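# Aim flashlight beam's top edge between two board lines

## Task

Position the flashlight so the upper edge of its light spot on the board falls inside the space between the two lines, and at the end the board must still be upright and the flashlight must rest motionless on the table.

## Robot and tools

Robot: two arms, left_arm and right_arm. Each has a five-finger hand (right_arm a right hand, left_arm its mirror-image left hand). In the scene frame the origin is at table height midway between the nominal bases, +z is up, +x points out over the table, and left_arm sits on the +y side. Its base is near (-0.002, +0.258, +0.015) m; right_arm's is near (-0.017, -0.273, +0.008) m. Image sides do not match arm names.

Hand point: a point fixed to the palm, about 0.05 m in front of it and 0.15 m out from the wrist face. Its +z runs along the straight fingers, +y points out of the palm, +x runs across the palm away from the thumb on the right hand and toward the thumb on the left hand. Straight fingers extend 0.06-0.07 m past the point and lie 0.06 m behind it along -y. A wrist bracket on the little-finger side can strike objects.

Frames: reported hand positions (metres) and quaternions (wxyz) are in each arm's own base frame. Fixed cameras and the table use the scene frame. Offsets in a command are measured along the axes of that arm's current Hand target.

The 28-number row (used by execute_actions and move): one flat list covering both arms, each value in [-1, 1]. Order: left dx, dy, dz, rx, ry, rz; left little, ring, middle, index, thumb_bend, thumb_turn; left force_limit, speed; then the same 14 for the right arm. The six pose numbers are an offset, not a pose, counted from the Hand target at the start of the action or move; 1.0 equals 0.6 m of travel or 180 degrees of turn, and rx, ry, rz form one rotation vector. Sending zeros re-requests the current Hand target; repeating an offset moves further. Finger numbers are absolute targets: +1 open/straight, -1 closed; thumb_turn +1 beside the palm, -1 opposite the fingers. force_limit maps -1..+1 to roughly 0..10 N (0..15 N for the two thumb motors); speed rises from near zero at -1 to full at +0.48 and above. There is no 'unchanged' value: to keep a hand as is, resend its last executed eight numbers (or, before any were sent, its hand_measured plus hand_force_limit and hand_speed). For a soft grip, use speed -0.94 or lower. An object 0.035-0.065 m thick fits between thumb (turned in) and fingers; handles down to about 0.025 m.

Tools:
- execute_actions(actions, cameras): actions is a list of actions, each a table of up to 15 rows, one row per 1/30 s step; short tables repeat their last row. Every row is an offset from the action's starting Hand target. Images come back only for an empty list or when cameras names them.
- move(target, speed, blend, blocking, cameras): target is one 28-number row or a list of up to 15 rows, all offsets from the same starting Hand targets. speed is m/s, 0.002 to 4.3 (default 0.25), one value or one per target; turns go up to twice that in rad/s. blend in metres rounds corners (0 stops at each). Paths are straight, do not avoid obstacles, and are cut off after 10 s. blocking=false returns early while the move continues. The result adds a 'move:' line: done, off_target, moving, held or fault, plus limits (paced = pose clipped, held = steps withheld).
- wait(seconds 0-10): lets time pass with last commands held.
- stop: brakes a running move.
- zoom_image(camera, region [x0,y0,x1,y1] pixels, max 504x504): cameras cam_high, cam_low, cam_left_wrist, cam_right_wrist (each 672x504).
- show_instructions: shows reference images.
- finished_scene(scene): ends the current scene; irreversible.

Results: hand pose, Hand target (the last commanded pose after clipping, which the next offsets start from), joint positions/velocities/torques, hand_measured, hand_stopped_by (moving, target, force, stalled, fault), hand_load_n (positive when the finger is pushed open; a drop to about 0 means a lost grip), motor temperatures. The scene number ends each result.

Cautions: the arm tracks commands loosely; resting 1-5 cm low is normal, and small moves may not start—send the remaining gap as an offset. Orientation is clipped to within 40 degrees of the current one per step. Keep paths away from an arm's own base. Faster moves hit harder. Never let the arms press or grip each other. Avoid slamming, hard pushes, excessive finger force, releasing moving objects, and anything falling—an object off the table fails the task. Holding loads or stretched poses heats motors; at 100 °C the arm drops. A loose object may occasionally get nudged. Before finishing, confirm by camera that the board stands, the flashlight lies still, and the beam's top edge sits between the lines.

Each tool is called after ">>>" as name(argument=value, ...), one argument or row to a line, values as JSON.

Reference images:

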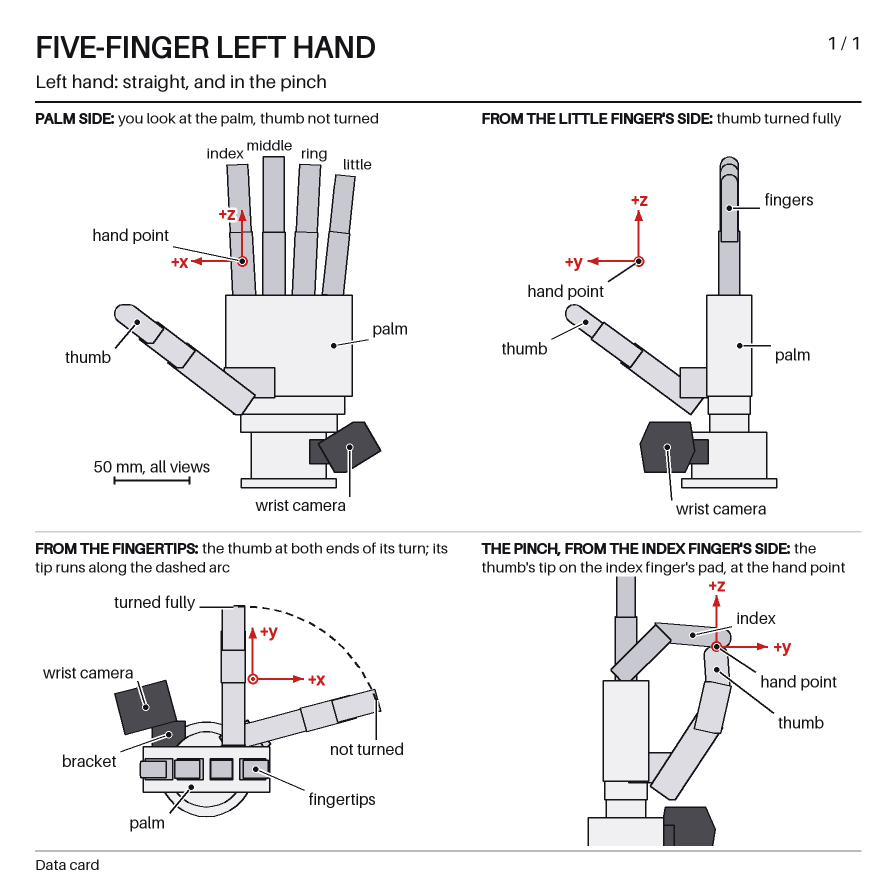

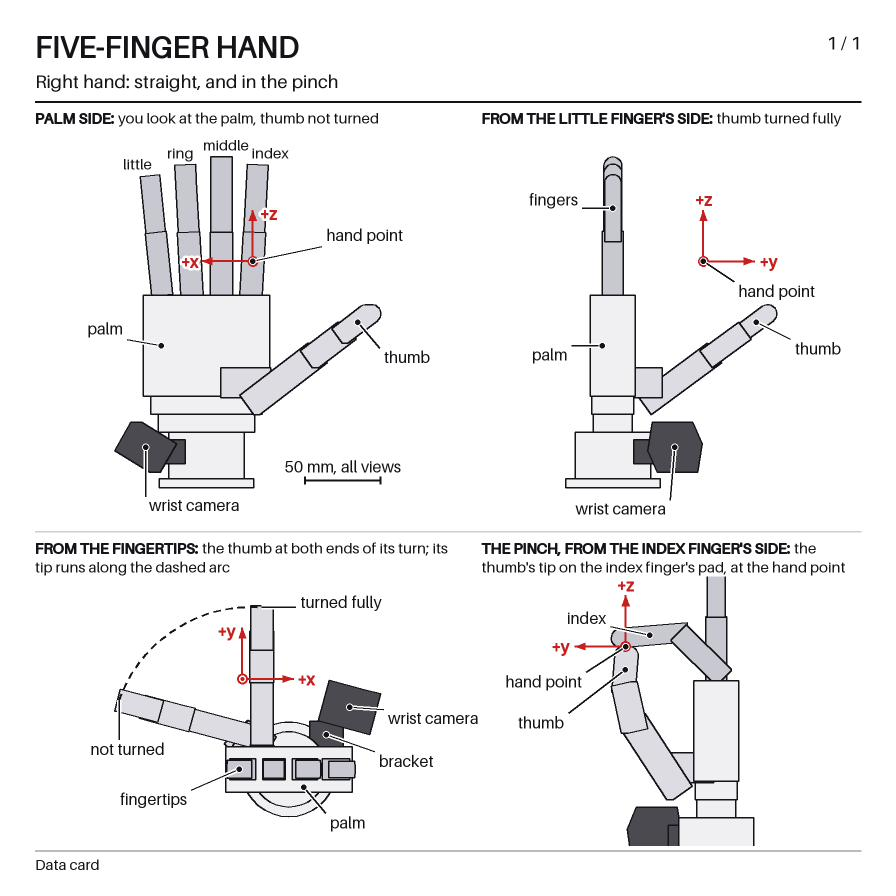

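## Session

>>> execute_actions(
  actions=[],
)

Scene clock: 0.00 s.
left_arm: end_effector_position=(+0.4227, +0.1365, +0.1900) hand_measured=(+1.000, +1.000, +1.000, +1.000, +1.000, +1.000) hand_load_n=(+0.0, +0.0, +0.0, +0.0, +0.0, +0.0) hand_stopped_by=(target, target, target, target, target, target) hand_force_limit=0.00 hand_speed=-0.80 end_effector_quat_wxyz=(+0.655, -0.252, +0.615, +0.360) | right_arm: end_effector_position=(+0.4928, +0.2446, +0.3735) hand_measured=(+1.000, +1.000, +1.000, +1.000, +1.000, +1.000) hand_load_n=(+0.0, +0.0, +0.0, +0.0, +0.0, +0.0) hand_stopped_by=(target, target, target, target, target, target) hand_force_limit=0.00 hand_speed=-0.80 end_effector_quat_wxyz=(+0.308, -0.163, +0.848, +0.400)
Joint positions: left_arm=[-0.156 1.587 0.522 1.297 -1.035 1.885] | right_arm=[0.129 1.329 1.203 -0.662 -0.806 1.669]
Joint velocities: within noise
Joint torques (N m): no reading
Motor temperatures (°C): left_arm=[32 29 27 31 29 34] | right_arm=[31 30 30 26 26 28]
Heat: left arm: hottest wrist roll 34 °C; right arm: hottest waist 31 °C.
Hand target: left_arm +0.4277, +0.1357, +0.1971; +0.662, -0.257, +0.607, +0.355 | right_arm +0.4965, +0.2451, +0.3909; +0.323, -0.169, +0.841, +0.399

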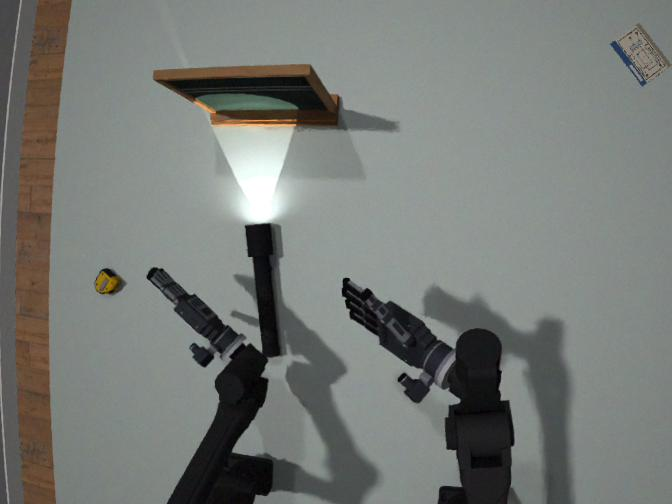

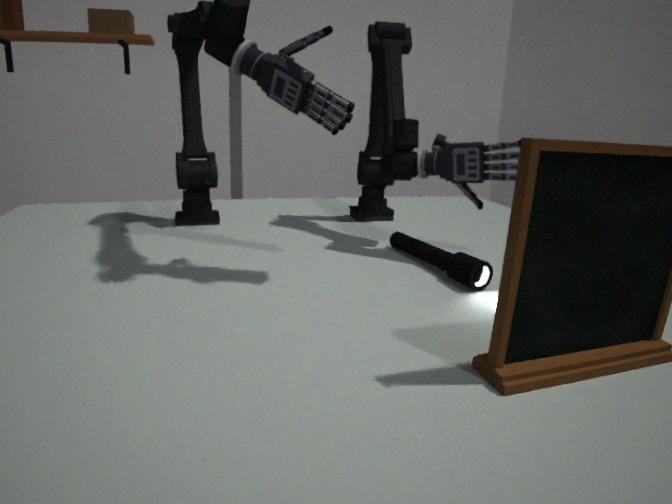

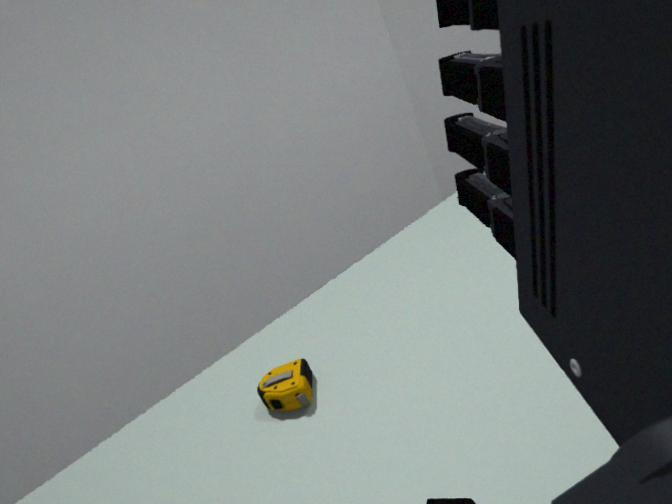

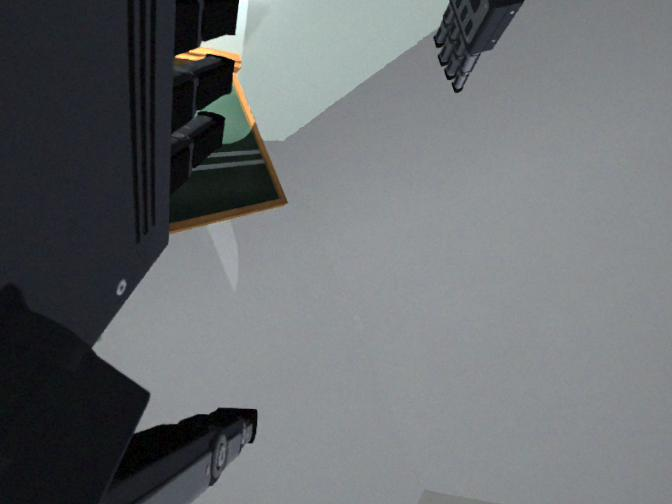

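>>> zoom_image(
  camera="cam_right_wrist",
  region=[120, 20, 320, 270],
)

>>> zoom_image(
  camera="cam_high",
  region=[130, 40, 420, 260],
)

Scaled by 2.016 from the camera's 672x504 image, which has a finer 960x720 frame.

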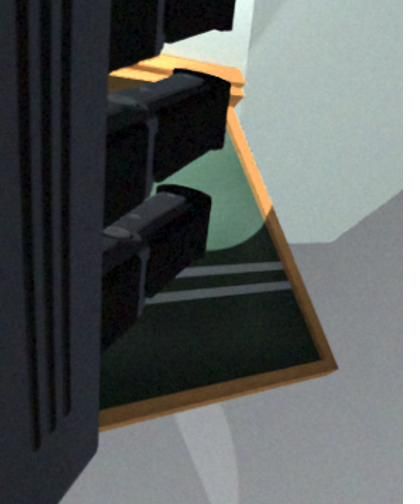

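Scaled by 1.738 from the camera's 672x504 image, which has a finer 960x720 frame.

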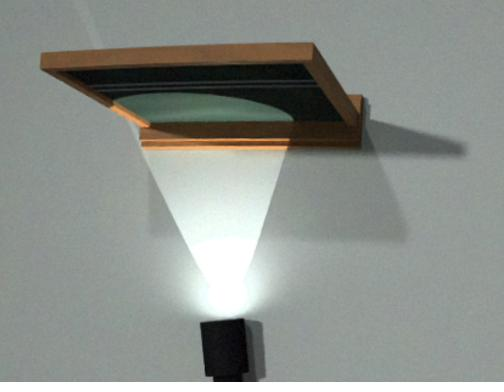

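>>> move(
  target=[-0.177,-0.115,0.0515,-0.159,0.528,-0.182,1,1,1,1,1,1,0,-0.8, 0,0,0,0,0,0,1,1,1,1,1,1,0,-0.8],
  speed=0.25,
  cameras=["all"],
)

Scene clock: 100.10 s.
left_arm: end_effector_position=(+0.4871, +0.0941, +0.2822) hand_measured=(+1.000, +1.000, +1.000, +1.000, +1.000, +1.000) hand_load_n=(+0.0, +0.0, +0.0, +0.0, +0.0, +0.0) hand_stopped_by=(target, target, target, target, target, target) hand_force_limit=0.00 hand_speed=-0.80 end_effector_quat_wxyz=(-0.024, +0.701, -0.713, +0.015) | right_arm: end_effector_position=(+0.4928, +0.2446, +0.3735) hand_measured=(+1.000, +1.000, +1.000, +1.000, +1.000, +1.000) hand_load_n=(+0.0, +0.0, +0.0, +0.0, +0.0, +0.0) hand_stopped_by=(target, target, target, target, target, target) hand_force_limit=0.00 hand_speed=-0.80 end_effector_quat_wxyz=(+0.308, -0.163, +0.848, +0.400)
Joint positions: left_arm=[0.223 1.79 1.97 -1.694 0.001 0.241] | right_arm=[0.129 1.329 1.203 -0.662 -0.806 1.669]
Joint torques (N m): left_arm=[-0.32 -14.74 13.07 0.01 0.19 -0.08] | right_arm=[1.44 -7.82 11.67 1.21 -0.41 0.09]
Motor temperatures (°C): left_arm=[32 29 30 31 29 32] | right_arm=[30 32 39 26 26 27]
Heat: left arm: hottest waist 32 °C; right arm: hottest elbow 39 °C.
Hand target: left_arm +0.4999, +0.1003, +0.2996; -0.001, +0.707, -0.707, +0.000 | right_arm +0.4965, +0.2451, +0.3909; +0.323, -0.169, +0.841, +0.399
Off the commanded pose: left_arm 0.023 m, 3 deg | right_arm 0.018 m, 2 deg.
joint sent to its limit (left arm) — joint 4 (wrist pitch), lower limit. The joint targets are off in orientation, not in position.
move: off_target (left_arm, right_arm)

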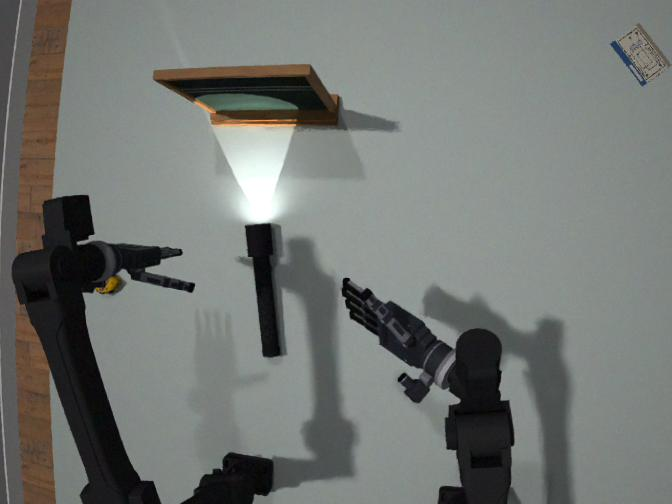

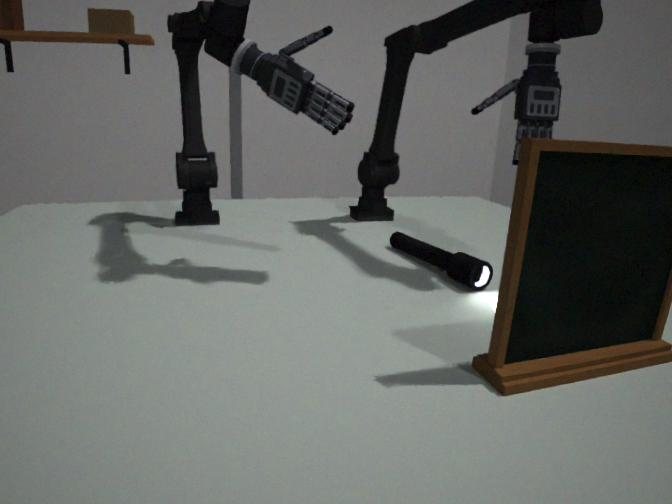

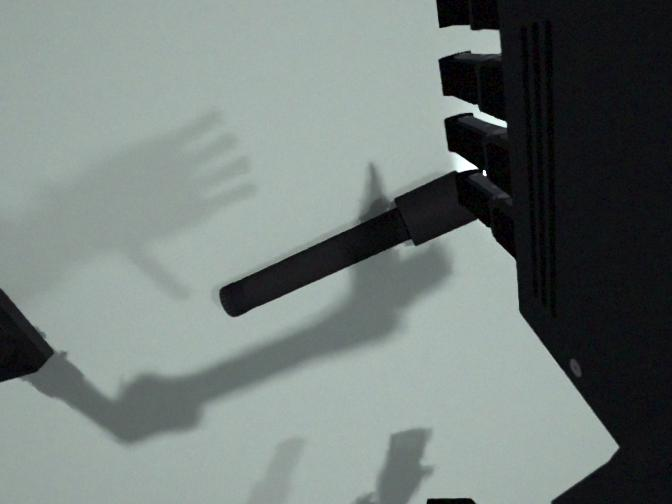

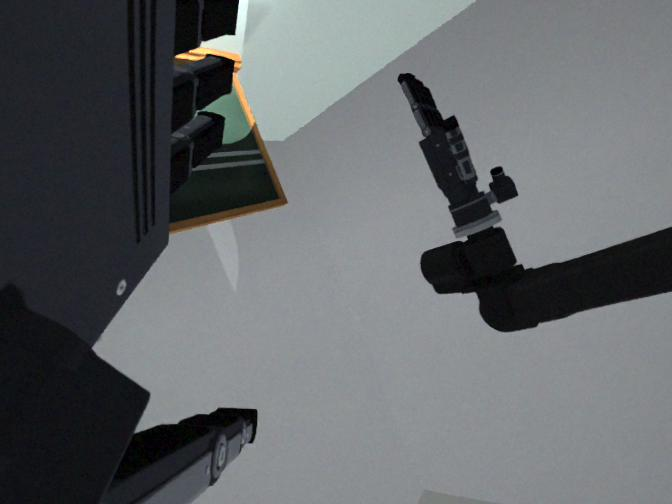

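>>> move(
  target=[0.2,-0.267,0.083,0,0,-0.0833,1,1,1,1,1,1,0,-0.8, 0,0,0,0.12,0,0,1,1,1,1,1,1,0,-0.8],
  speed=0.25,
  cameras=["all"],
)

Scene clock: 136.27 s.
left_arm: end_effector_position=(+0.6478, -0.0169, +0.2326) hand_measured=(+1.000, +1.000, +1.000, +1.000, +1.000, +1.000) hand_load_n=(+0.0, +0.5, +0.0, +0.0, +0.0, +0.0) hand_stopped_by=(target, target, target, target, target, target) hand_force_limit=0.00 hand_speed=-0.80 end_effector_quat_wxyz=(-0.041, +0.795, -0.603, +0.057) | right_arm: end_effector_position=(+0.4923, +0.2413, +0.3479) hand_measured=(+1.000, +1.000, +1.000, +1.000, +1.000, +1.000) hand_load_n=(+0.0, +0.0, +0.0, +0.0, +0.0, +0.0) hand_stopped_by=(target, target, target, target, target, target) hand_force_limit=0.00 hand_speed=-0.80 end_effector_quat_wxyz=(+0.319, -0.103, +0.914, +0.229)
Joint positions: left_arm=[0.045 2.17 2.435 -1.696 0.011 -0.228] | right_arm=[0.239 1.242 1.203 -0.788 -0.351 1.722]
Joint torques (N m): left_arm=[-1.03 -20.13 13.09 0.2 0.22 -0.11] | right_arm=[2.2 -8.29 14.15 0.94 -0.1 0.19]
Heat: left arm: hottest elbow 33 °C; right arm: hottest elbow 40 °C.
Hand target: left_arm +0.6601, -0.0197, +0.2499; -0.001, +0.793, -0.609, +0.000 | right_arm +0.4965, +0.2452, +0.3908; +0.349, -0.106, +0.901, +0.235
Off the commanded pose: left_arm 0.022 m, 8 deg | right_arm 0.043 m, 4 deg.
joint sent to its limit (left arm) — joint 4 (wrist pitch), lower limit. The joint targets are off in orientation, not in position.
move: off_target (left_arm, right_arm)

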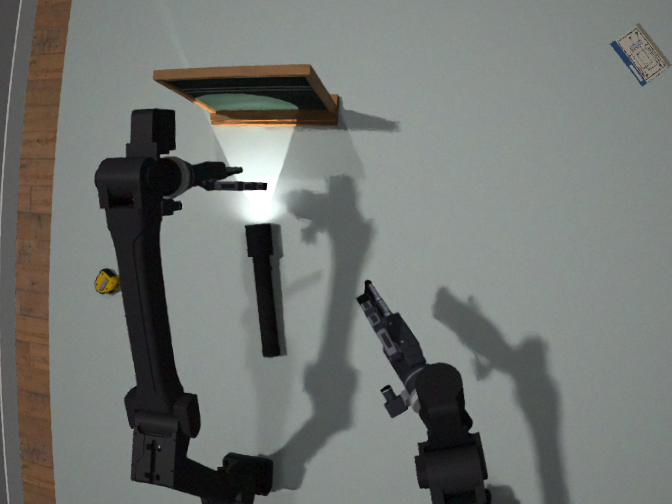

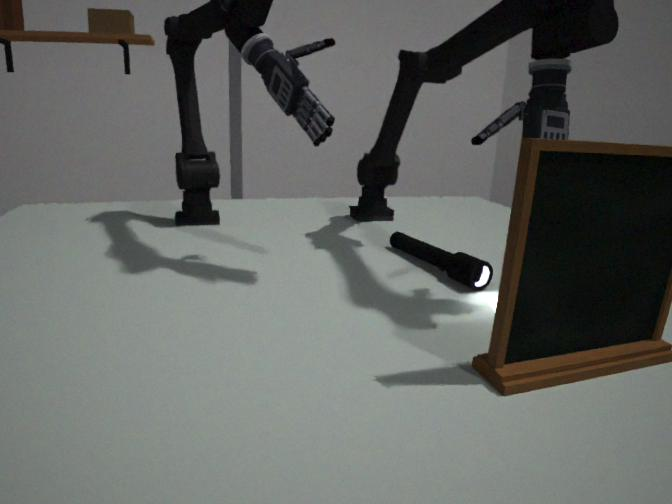

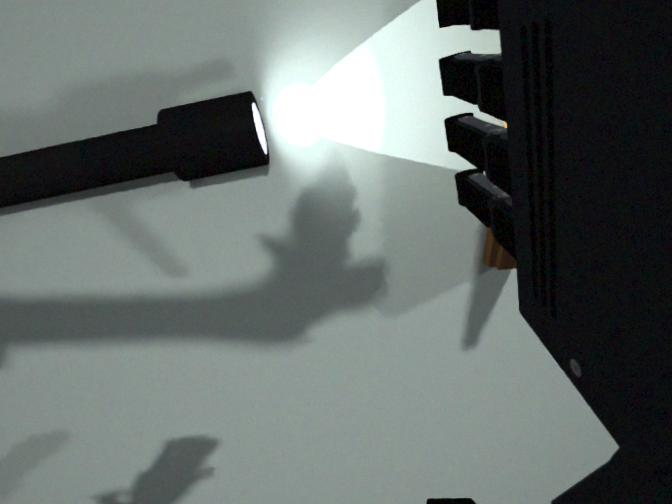

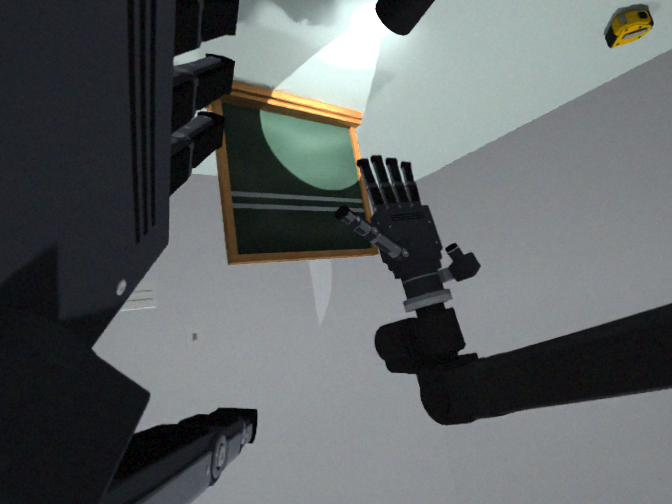

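>>> move(
  target=[0,0,0.25,0,0,0,1,1,1,1,1,1,0,-0.8, 0,0,0,0,0,0,1,1,1,1,1,1,0,-0.8],
  speed=0.15,
  cameras=["all"],
)

Scene clock: 150.23 s.
left_arm: end_effector_position=(+0.6589, -0.0145, +0.1037) hand_measured=(+1.000, +1.000, +1.000, +1.000, +1.000, +1.000) hand_load_n=(+0.0, +0.0, +0.0, +0.0, +0.0, +0.0) hand_stopped_by=(target, target, target, target, target, target) hand_force_limit=0.00 hand_speed=-0.80 end_effector_quat_wxyz=(+0.001, +0.797, -0.604, +0.000) | right_arm: end_effector_position=(+0.4923, +0.2413, +0.3479) hand_measured=(+1.000, +1.000, +1.000, +1.000, +1.000, +1.000) hand_load_n=(+0.0, +0.0, +0.0, +0.0, +0.0, +0.0) hand_stopped_by=(target, target, target, target, target, target) hand_force_limit=0.00 hand_speed=-0.80 end_effector_quat_wxyz=(+0.319, -0.103, +0.914, +0.229)
Joint positions: left_arm=[0.045 2.312 2.333 -1.592 0.001 -0.229] | right_arm=[0.239 1.242 1.203 -0.788 -0.351 1.722]
Joint torques (N m): left_arm=[-1.55 -22.42 7.86 0.5 0.05 0.02] | right_arm=[1.85 -8.06 14.26 0.83 -0.1 0.18]
Heat: left arm: hottest elbow 34 °C; right arm: hottest elbow 42 °C.
Hand target: left_arm +0.6603, -0.0195, +0.1001; -0.001, +0.793, -0.609, +0.000 | right_arm +0.4965, +0.2452, +0.3908; +0.349, -0.106, +0.901, +0.235
Off the commanded pose: left_arm 0.006 m, 1 deg | right_arm 0.043 m, 4 deg.
move: off_target (right_arm)

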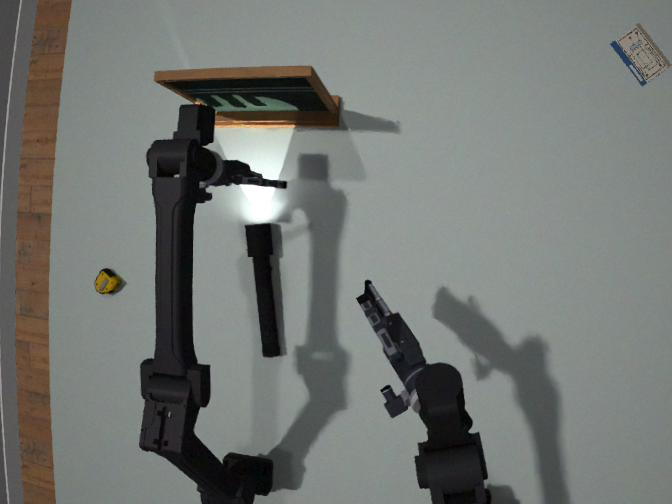

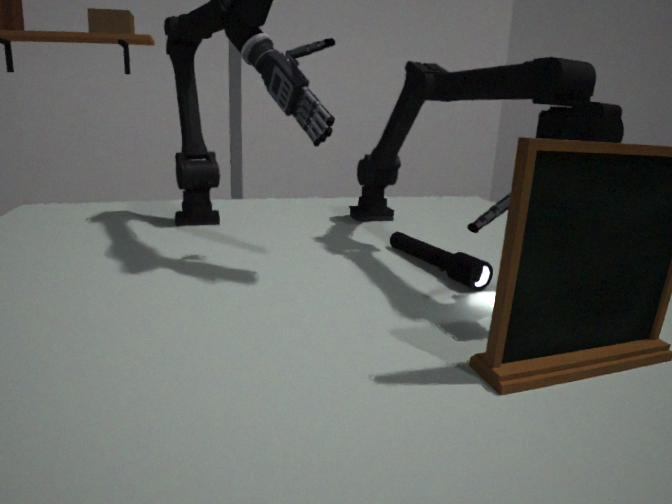

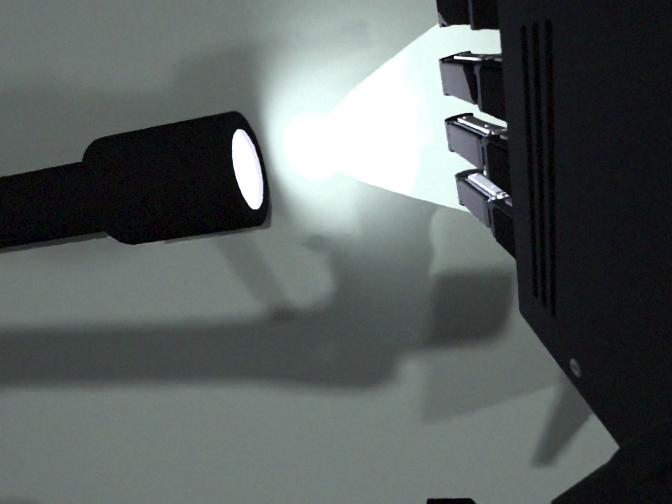

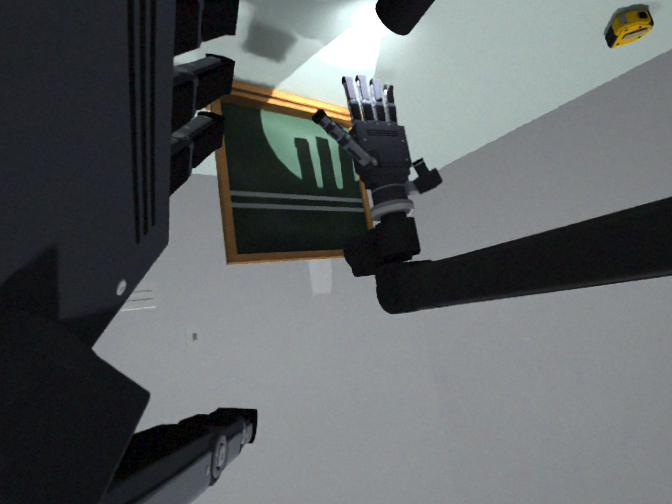

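>>> move(
  target=[
    [0,0,0.047,0,0,0,1,1,1,1,1,1,0,-0.8, 0,0,0,0,0,0,1,1,1,1,1,1,0,-0.8],
    [0,0.1,0.047,0,0,0,1,1,1,1,1,1,0,-0.8, 0,0,0,0,0,0,1,1,1,1,1,1,0,-0.8],
  ],
  speed=[0.15,0.06],
  cameras=["all"],
)

Scene clock: 162.40 s.
left_arm: end_effector_position=(+0.6026, -0.0273, +0.0607) hand_measured=(+1.000, +1.000, +1.000, +1.000, +1.000, +1.000) hand_load_n=(+0.0, +0.0, +0.0, -0.5, +0.0, +0.0) hand_stopped_by=(target, target, target, target, target, target) hand_force_limit=0.00 hand_speed=-0.80 end_effector_quat_wxyz=(+0.006, +0.794, -0.608, -0.009) | right_arm: end_effector_position=(+0.4923, +0.2413, +0.3479) hand_measured=(+1.000, +1.000, +1.000, +1.000, +1.000, +1.000) hand_load_n=(-0.5, +0.0, +0.0, +0.0, +0.0, +0.0) hand_stopped_by=(target, target, target, target, target, target) hand_force_limit=0.00 hand_speed=-0.80 end_effector_quat_wxyz=(+0.319, -0.103, +0.914, +0.229)
Joint positions: left_arm=[0.028 2.149 1.931 -1.374 -0.002 -0.235] | right_arm=[0.239 1.242 1.203 -0.788 -0.351 1.722]
Joint torques (N m): left_arm=[-1.67 -22.48 6.98 0.42 0.18 -0.09] | right_arm=[1.85 -8.06 14.22 0.91 -0.1 0.2]
Heat: left arm: hottest elbow 34 °C; right arm: hottest elbow 43 °C.
Hand target: left_arm +0.6024, -0.0351, +0.0718; -0.001, +0.793, -0.609, +0.000 | right_arm +0.4965, +0.2452, +0.3908; +0.349, -0.106, +0.901, +0.235
Off the commanded pose: left_arm 0.013 m, 1 deg | right_arm 0.043 m, 4 deg.
move: off_target (left_arm, right_arm)

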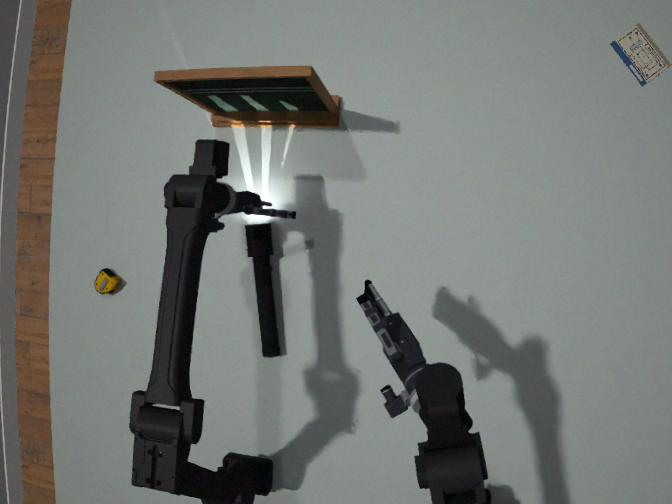

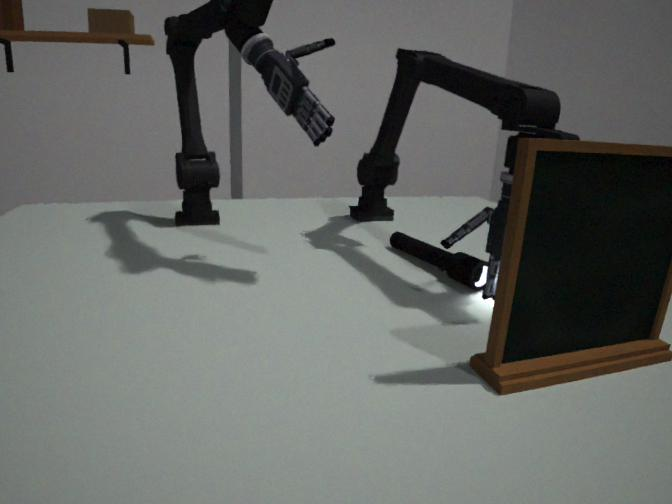

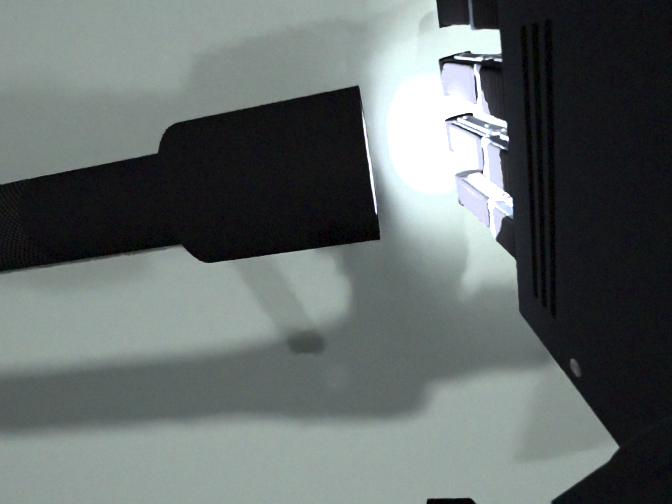

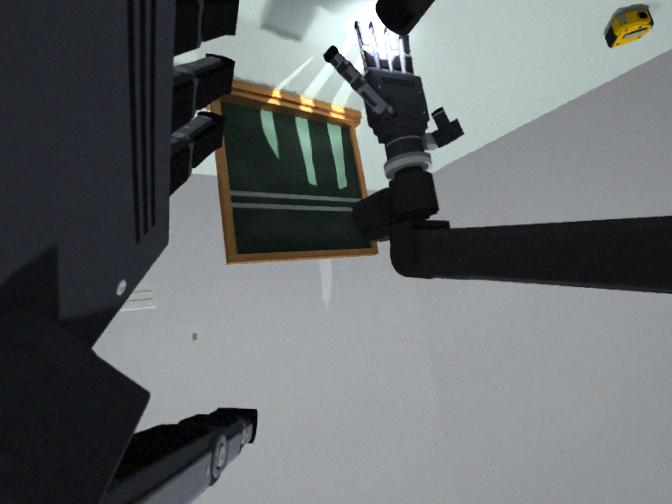

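>>> move(
  target=[0,0.075,-0.008,0,0,0,1,1,1,1,1,1,0,-0.8, 0,0,0,0,0,0,1,1,1,1,1,1,0,-0.8],
  speed=0.06,
  cameras=["all"],
)

Scene clock: 189.60 s.
left_arm: end_effector_position=(+0.5656, -0.0397, +0.0689) hand_measured=(+1.000, +1.000, +1.000, +1.000, +1.000, +1.000) hand_load_n=(+0.0, +0.5, +0.0, +0.0, +0.0, +0.0) hand_stopped_by=(target, target, target, target, target, target) hand_force_limit=0.00 hand_speed=-0.80 end_effector_quat_wxyz=(-0.001, +0.793, -0.610, +0.000) | right_arm: end_effector_position=(+0.4923, +0.2413, +0.3479) hand_measured=(+1.000, +1.000, +1.000, +1.000, +1.000, +1.000) hand_load_n=(+0.0, +0.0, +0.0, +0.0, +0.0, +0.0) hand_stopped_by=(target, target, target, target, target, target) hand_force_limit=0.00 hand_speed=-0.80 end_effector_quat_wxyz=(+0.319, -0.103, +0.914, +0.229)
Joint positions: left_arm=[0.009 2.023 1.746 -1.293 -0.002 -0.25] | right_arm=[0.239 1.242 1.203 -0.788 -0.351 1.722]
Joint torques (N m): left_arm=[-1.96 -20.31 6.6 -0.01 0.17 -0.11] | right_arm=[2.32 -7.94 14.26 0.9 -0.1 0.2]
Motor temperatures (°C): left_arm=[31 35 32 30 29 32] | right_arm=[30 31 45 26 26 27]
Heat: left arm: hottest shoulder 35 °C; right arm: hottest elbow 45 °C.
Hand target: left_arm +0.5589, -0.0467, +0.0764; -0.001, +0.793, -0.609, +0.000 | right_arm +0.4965, +0.2452, +0.3908; +0.349, -0.106, +0.901, +0.235
Off the commanded pose: left_arm 0.012 m, 0 deg | right_arm 0.043 m, 4 deg.
move: off_target (left_arm, right_arm)

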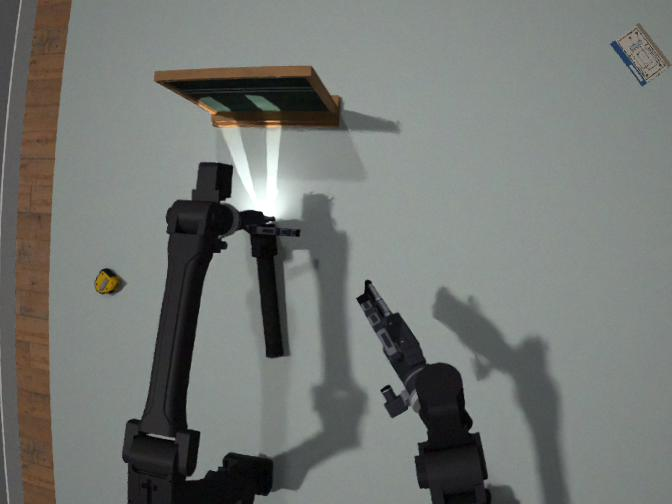

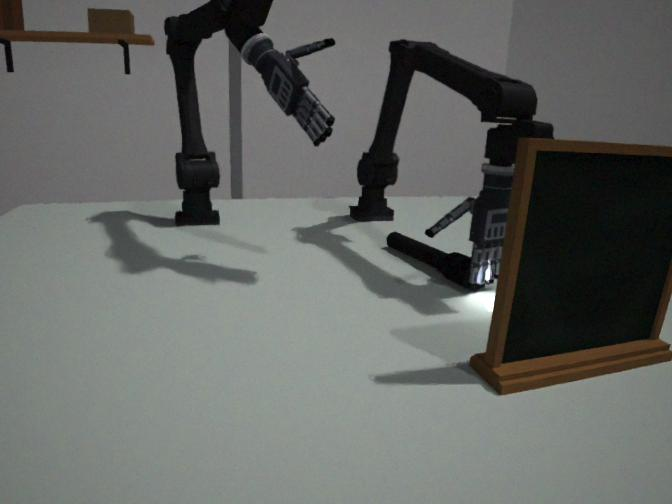

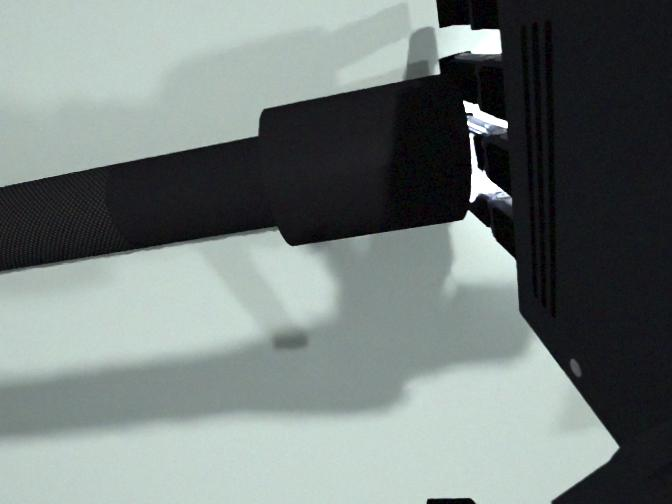

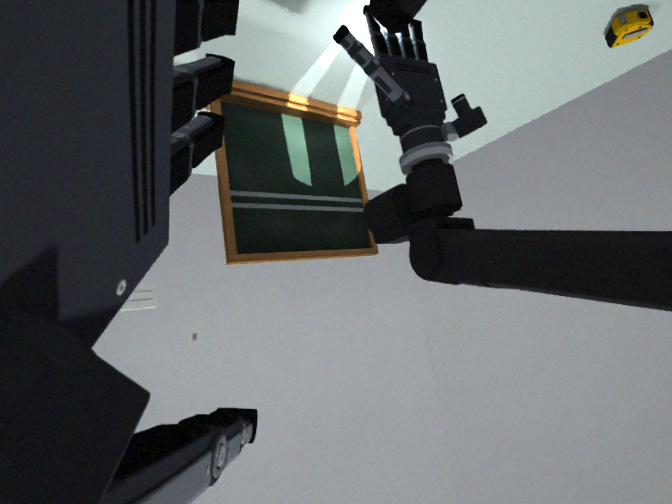

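>>> move(
  target=[0,0.083,0,0,0,0,1,1,1,1,1,1,0,-0.8, 0,0,0,0,0,0,1,1,1,1,1,1,0,-0.8],
  speed=0.06,
  cameras=["cam_high","cam_left_wrist","cam_right_wrist"],
)

Scene clock: 195.87 s.
left_arm: end_effector_position=(+0.5196, -0.0503, +0.0715) hand_measured=(+1.000, +1.000, +1.000, +1.000, +1.000, +1.000) hand_load_n=(+0.0, +0.0, +0.0, +0.0, +0.0, +0.0) hand_stopped_by=(target, target, target, target, target, target) hand_force_limit=0.00 hand_speed=-0.80 end_effector_quat_wxyz=(-0.004, +0.794, -0.608, +0.001) | right_arm: end_effector_position=(+0.4923, +0.2413, +0.3479) hand_measured=(+1.000, +1.000, +1.000, +1.000, +1.000, +1.000) hand_load_n=(+0.0, +0.0, +0.0, +0.0, +0.0, +0.0) hand_stopped_by=(target, target, target, target, target, target) hand_force_limit=0.00 hand_speed=-0.80 end_effector_quat_wxyz=(+0.319, -0.103, +0.914, +0.229)
Joint positions: left_arm=[-0.009 1.898 1.559 -1.225 -0.004 -0.272] | right_arm=[0.239 1.242 1.203 -0.788 -0.351 1.722]
Joint torques (N m): left_arm=[-2.02 -18.55 6.22 -0.08 0.25 -0.15] | right_arm=[2.08 -8.06 14.23 0.92 -0.1 0.2]
Heat: left arm: hottest shoulder 35 °C; right arm: hottest elbow 45 °C.
Hand target: left_arm +0.5109, -0.0595, +0.0764; -0.001, +0.793, -0.609, +0.000 | right_arm +0.4965, +0.2452, +0.3908; +0.349, -0.106, +0.901, +0.235
Off the commanded pose: left_arm 0.014 m, 0 deg | right_arm 0.043 m, 4 deg.
move: off_target (left_arm, right_arm)
Images, in order (width x height): cam_high 672x504, cam_left_wrist 672x504, cam_right_wrist 672x504.

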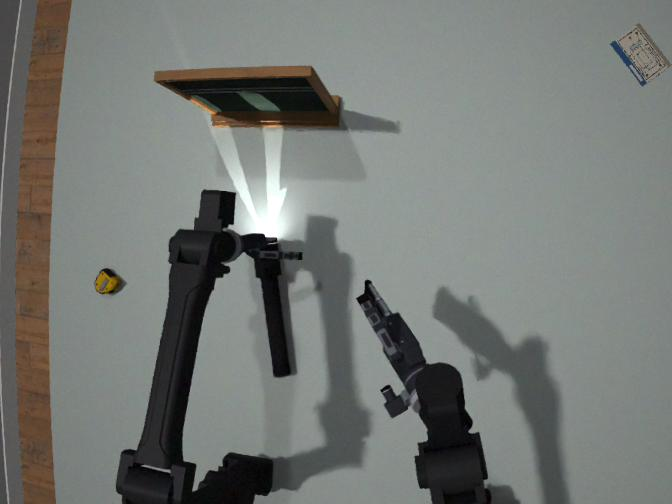

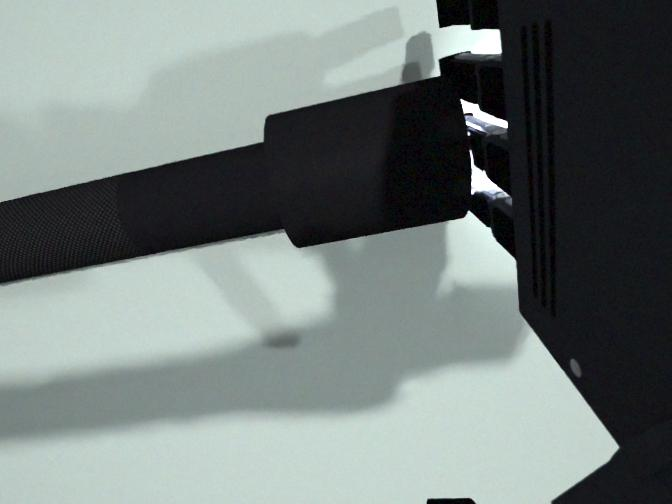

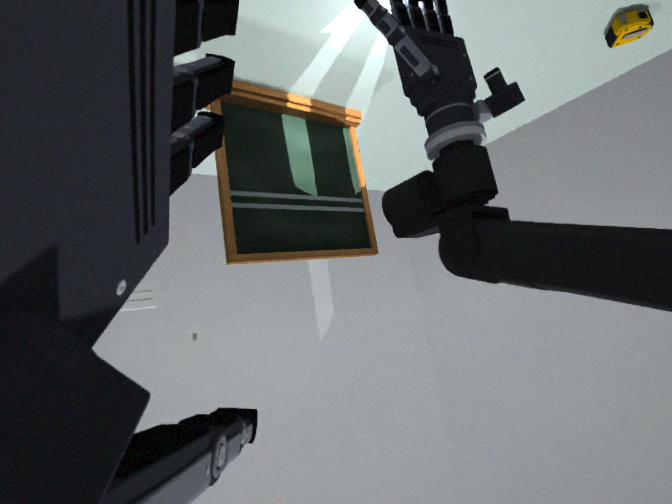

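>>> move(
  target=[
    [0,-0.06,0,0,0,0,1,1,1,1,1,1,0,-0.8, 0,0,0,0,0,0,1,1,1,1,1,1,0,-0.8],
    [0,-0.06,-0.2,0,0,0,1,1,1,1,1,1,0,-0.8, 0,0,0,0,0,0,1,1,1,1,1,1,0,-0.8],
  ],
  speed=[0.1,0.2],
  blend=0.01,
  cameras=["cam_high","cam_left_wrist","cam_right_wrist"],
)

>>> zoom_image(
  camera="cam_right_wrist",
  region=[200, 60, 420, 280],
)

Scene clock: 203.23 s.
left_arm: end_effector_position=(+0.5284, -0.0507, +0.1722) hand_measured=(+1.000, +1.000, +1.000, +1.000, +1.000, +1.000) hand_load_n=(+0.0, +0.0, +0.0, +0.0, +0.0, +0.0) hand_stopped_by=(target, target, target, target, target, target) hand_force_limit=0.00 hand_speed=-0.80 end_effector_quat_wxyz=(+0.017, +0.793, -0.608, -0.025) | right_arm: end_effector_position=(+0.4923, +0.2413, +0.3479) hand_measured=(+1.000, +1.000, +1.000, +1.000, +1.000, +1.000) hand_load_n=(+0.0, +0.0, +0.0, +0.0, +0.0, +0.0) hand_stopped_by=(target, target, target, target, target, target) hand_force_limit=0.00 hand_speed=-0.80 end_effector_quat_wxyz=(+0.319, -0.103, +0.914, +0.229)
Joint positions: left_arm=[-0.009 1.915 1.844 -1.56 -0.003 -0.273] | right_arm=[0.239 1.242 1.203 -0.788 -0.351 1.722]
Joint torques (N m): left_arm=[-0.85 -17.9 12.94 -0.21 0.18 0.01] | right_arm=[2.2 -8 14.26 0.83 -0.1 0.19]
Heat: left arm: hottest shoulder 35 °C; right arm: hottest elbow 45 °C.
Hand target: left_arm +0.5454, -0.0504, +0.1964; -0.001, +0.793, -0.609, +0.000 | right_arm +0.4965, +0.2452, +0.3908; +0.349, -0.106, +0.901, +0.235
Off the commanded pose: left_arm 0.030 m, 4 deg | right_arm 0.043 m, 4 deg.
move: off_target (left_arm, right_arm)
Images, in order (width x height): cam_high 672x504, cam_left_wrist 672x504, cam_right_wrist 672x504.

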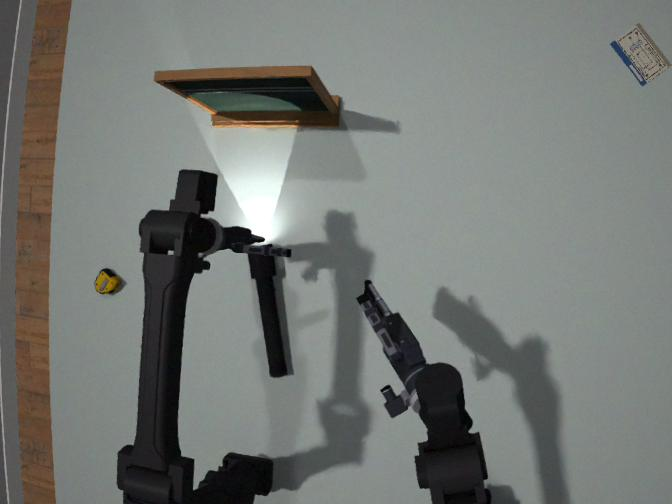

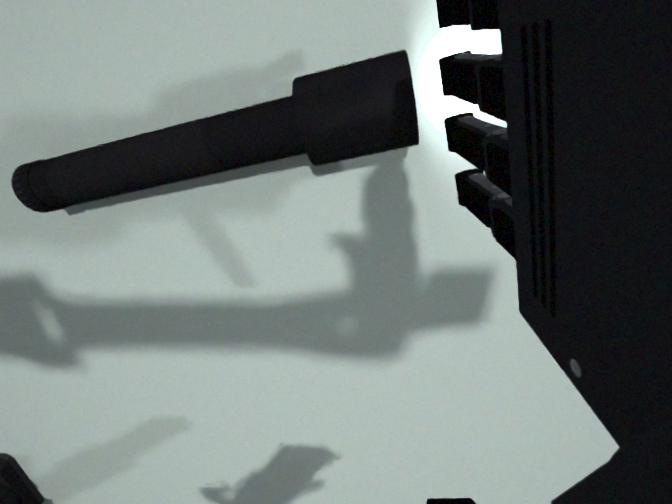

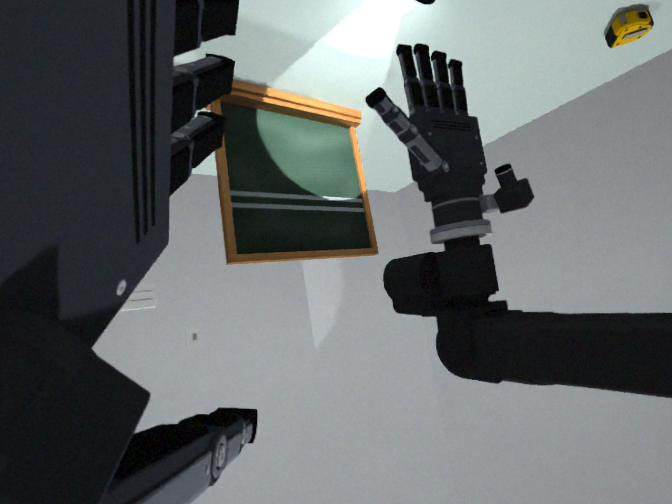

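Scaled by 2.291 from the camera's 672x504 image, which has a finer 960x720 frame.

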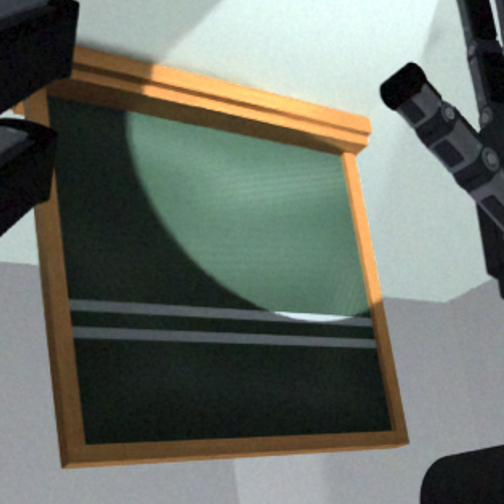

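>>> move(
  target=[
    [0,-0.03,0,0,0,0,1,1,1,1,1,1,0,-0.8, 0,0,0,0,0,0,1,1,1,1,1,1,0,-0.8],
    [0,-0.03,0.2,0,0,0,1,1,1,1,1,1,0,-0.8, 0,0,0,0,0,0,1,1,1,1,1,1,0,-0.8],
    [0,0.093,0.2,0,0,0,1,1,1,1,1,1,0,-0.8, 0,0,0,0,0,0,1,1,1,1,1,1,0,-0.8],
    [0,0.03,0.2,0,0,0,1,1,1,1,1,1,0,-0.8, 0,0,0,0,0,0,1,1,1,1,1,1,0,-0.8],
    [0,0.03,-0.03,0,0,0,1,1,1,1,1,1,0,-0.8, 0,0,0,0,0,0,1,1,1,1,1,1,0,-0.8],
  ],
  speed=[0.1,0.1,0.06,0.1,0.2],
  cameras=["cam_high","cam_left_wrist","cam_right_wrist"],
)

>>> zoom_image(
  camera="cam_right_wrist",
  region=[200, 60, 420, 280],
)

Scene clock: 223.93 s.
left_arm: end_effector_position=(+0.5107, -0.0562, +0.1927) hand_measured=(+1.000, +1.000, +1.000, +1.000, +1.000, +1.000) hand_load_n=(+0.0, +0.0, +0.0, +0.0, +0.0, +0.0) hand_stopped_by=(target, target, target, target, target, target) hand_force_limit=0.00 hand_speed=-0.80 end_effector_quat_wxyz=(+0.015, +0.793, -0.609, -0.023) | right_arm: end_effector_position=(+0.4923, +0.2413, +0.3479) hand_measured=(+1.000, +1.000, +1.000, +1.000, +1.000, +1.000) hand_load_n=(+0.0, +0.0, +0.0, +0.0, +0.0, +0.0) hand_stopped_by=(target, target, target, target, target, target) hand_force_limit=0.00 hand_speed=-0.80 end_effector_quat_wxyz=(+0.319, -0.103, +0.914, +0.229)
Joint positions: left_arm=[-0.02 1.858 1.814 -1.582 -0.003 -0.28] | right_arm=[0.239 1.242 1.203 -0.788 -0.351 1.722]
Joint torques (N m): left_arm=[-0.67 -16.44 13.11 -0.25 0.18 0.01] | right_arm=[1.96 -7.94 14.23 0.88 -0.08 0.19]
Heat: left arm: hottest elbow 35 °C; right arm: hottest elbow 46 °C.
Hand target: left_arm +0.5280, -0.0550, +0.2145; -0.001, +0.793, -0.609, +0.001 | right_arm +0.4965, +0.2452, +0.3908; +0.349, -0.106, +0.901, +0.235
Off the commanded pose: left_arm 0.028 m, 3 deg | right_arm 0.043 m, 4 deg.
move: off_target (left_arm, right_arm)
Images, in order (width x height): cam_high 672x504, cam_left_wrist 672x504, cam_right_wrist 672x504.

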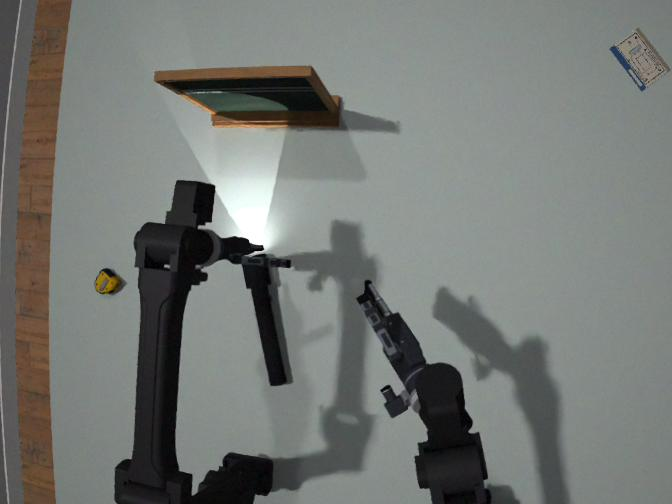

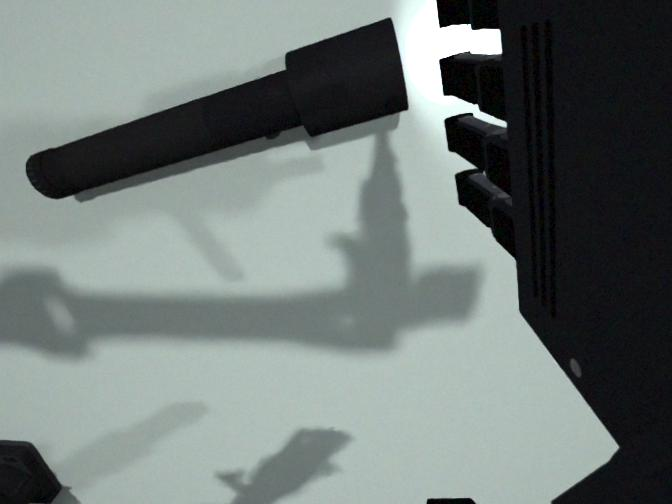

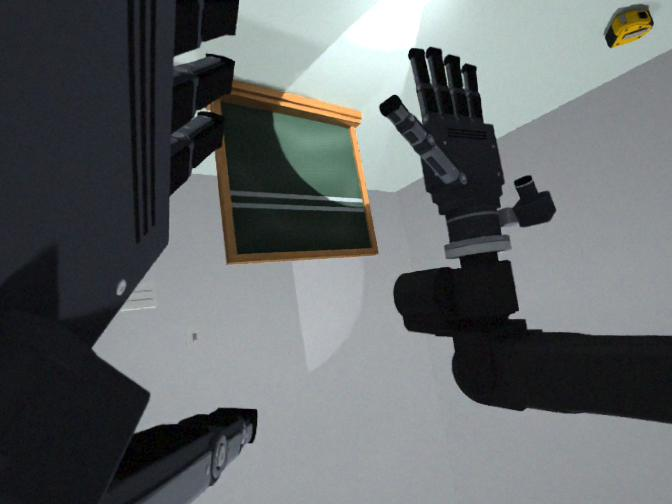

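Scaled by 2.291 from the camera's 672x504 image, which has a finer 960x720 frame.

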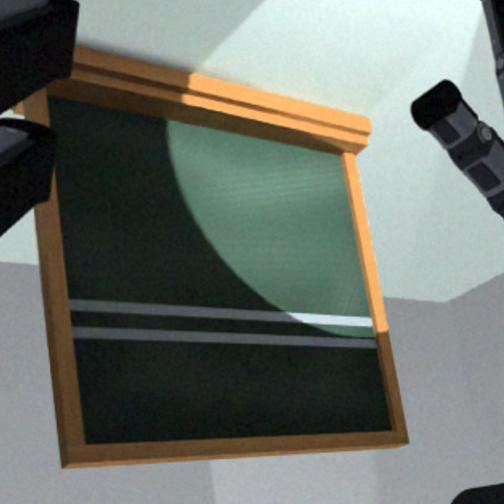

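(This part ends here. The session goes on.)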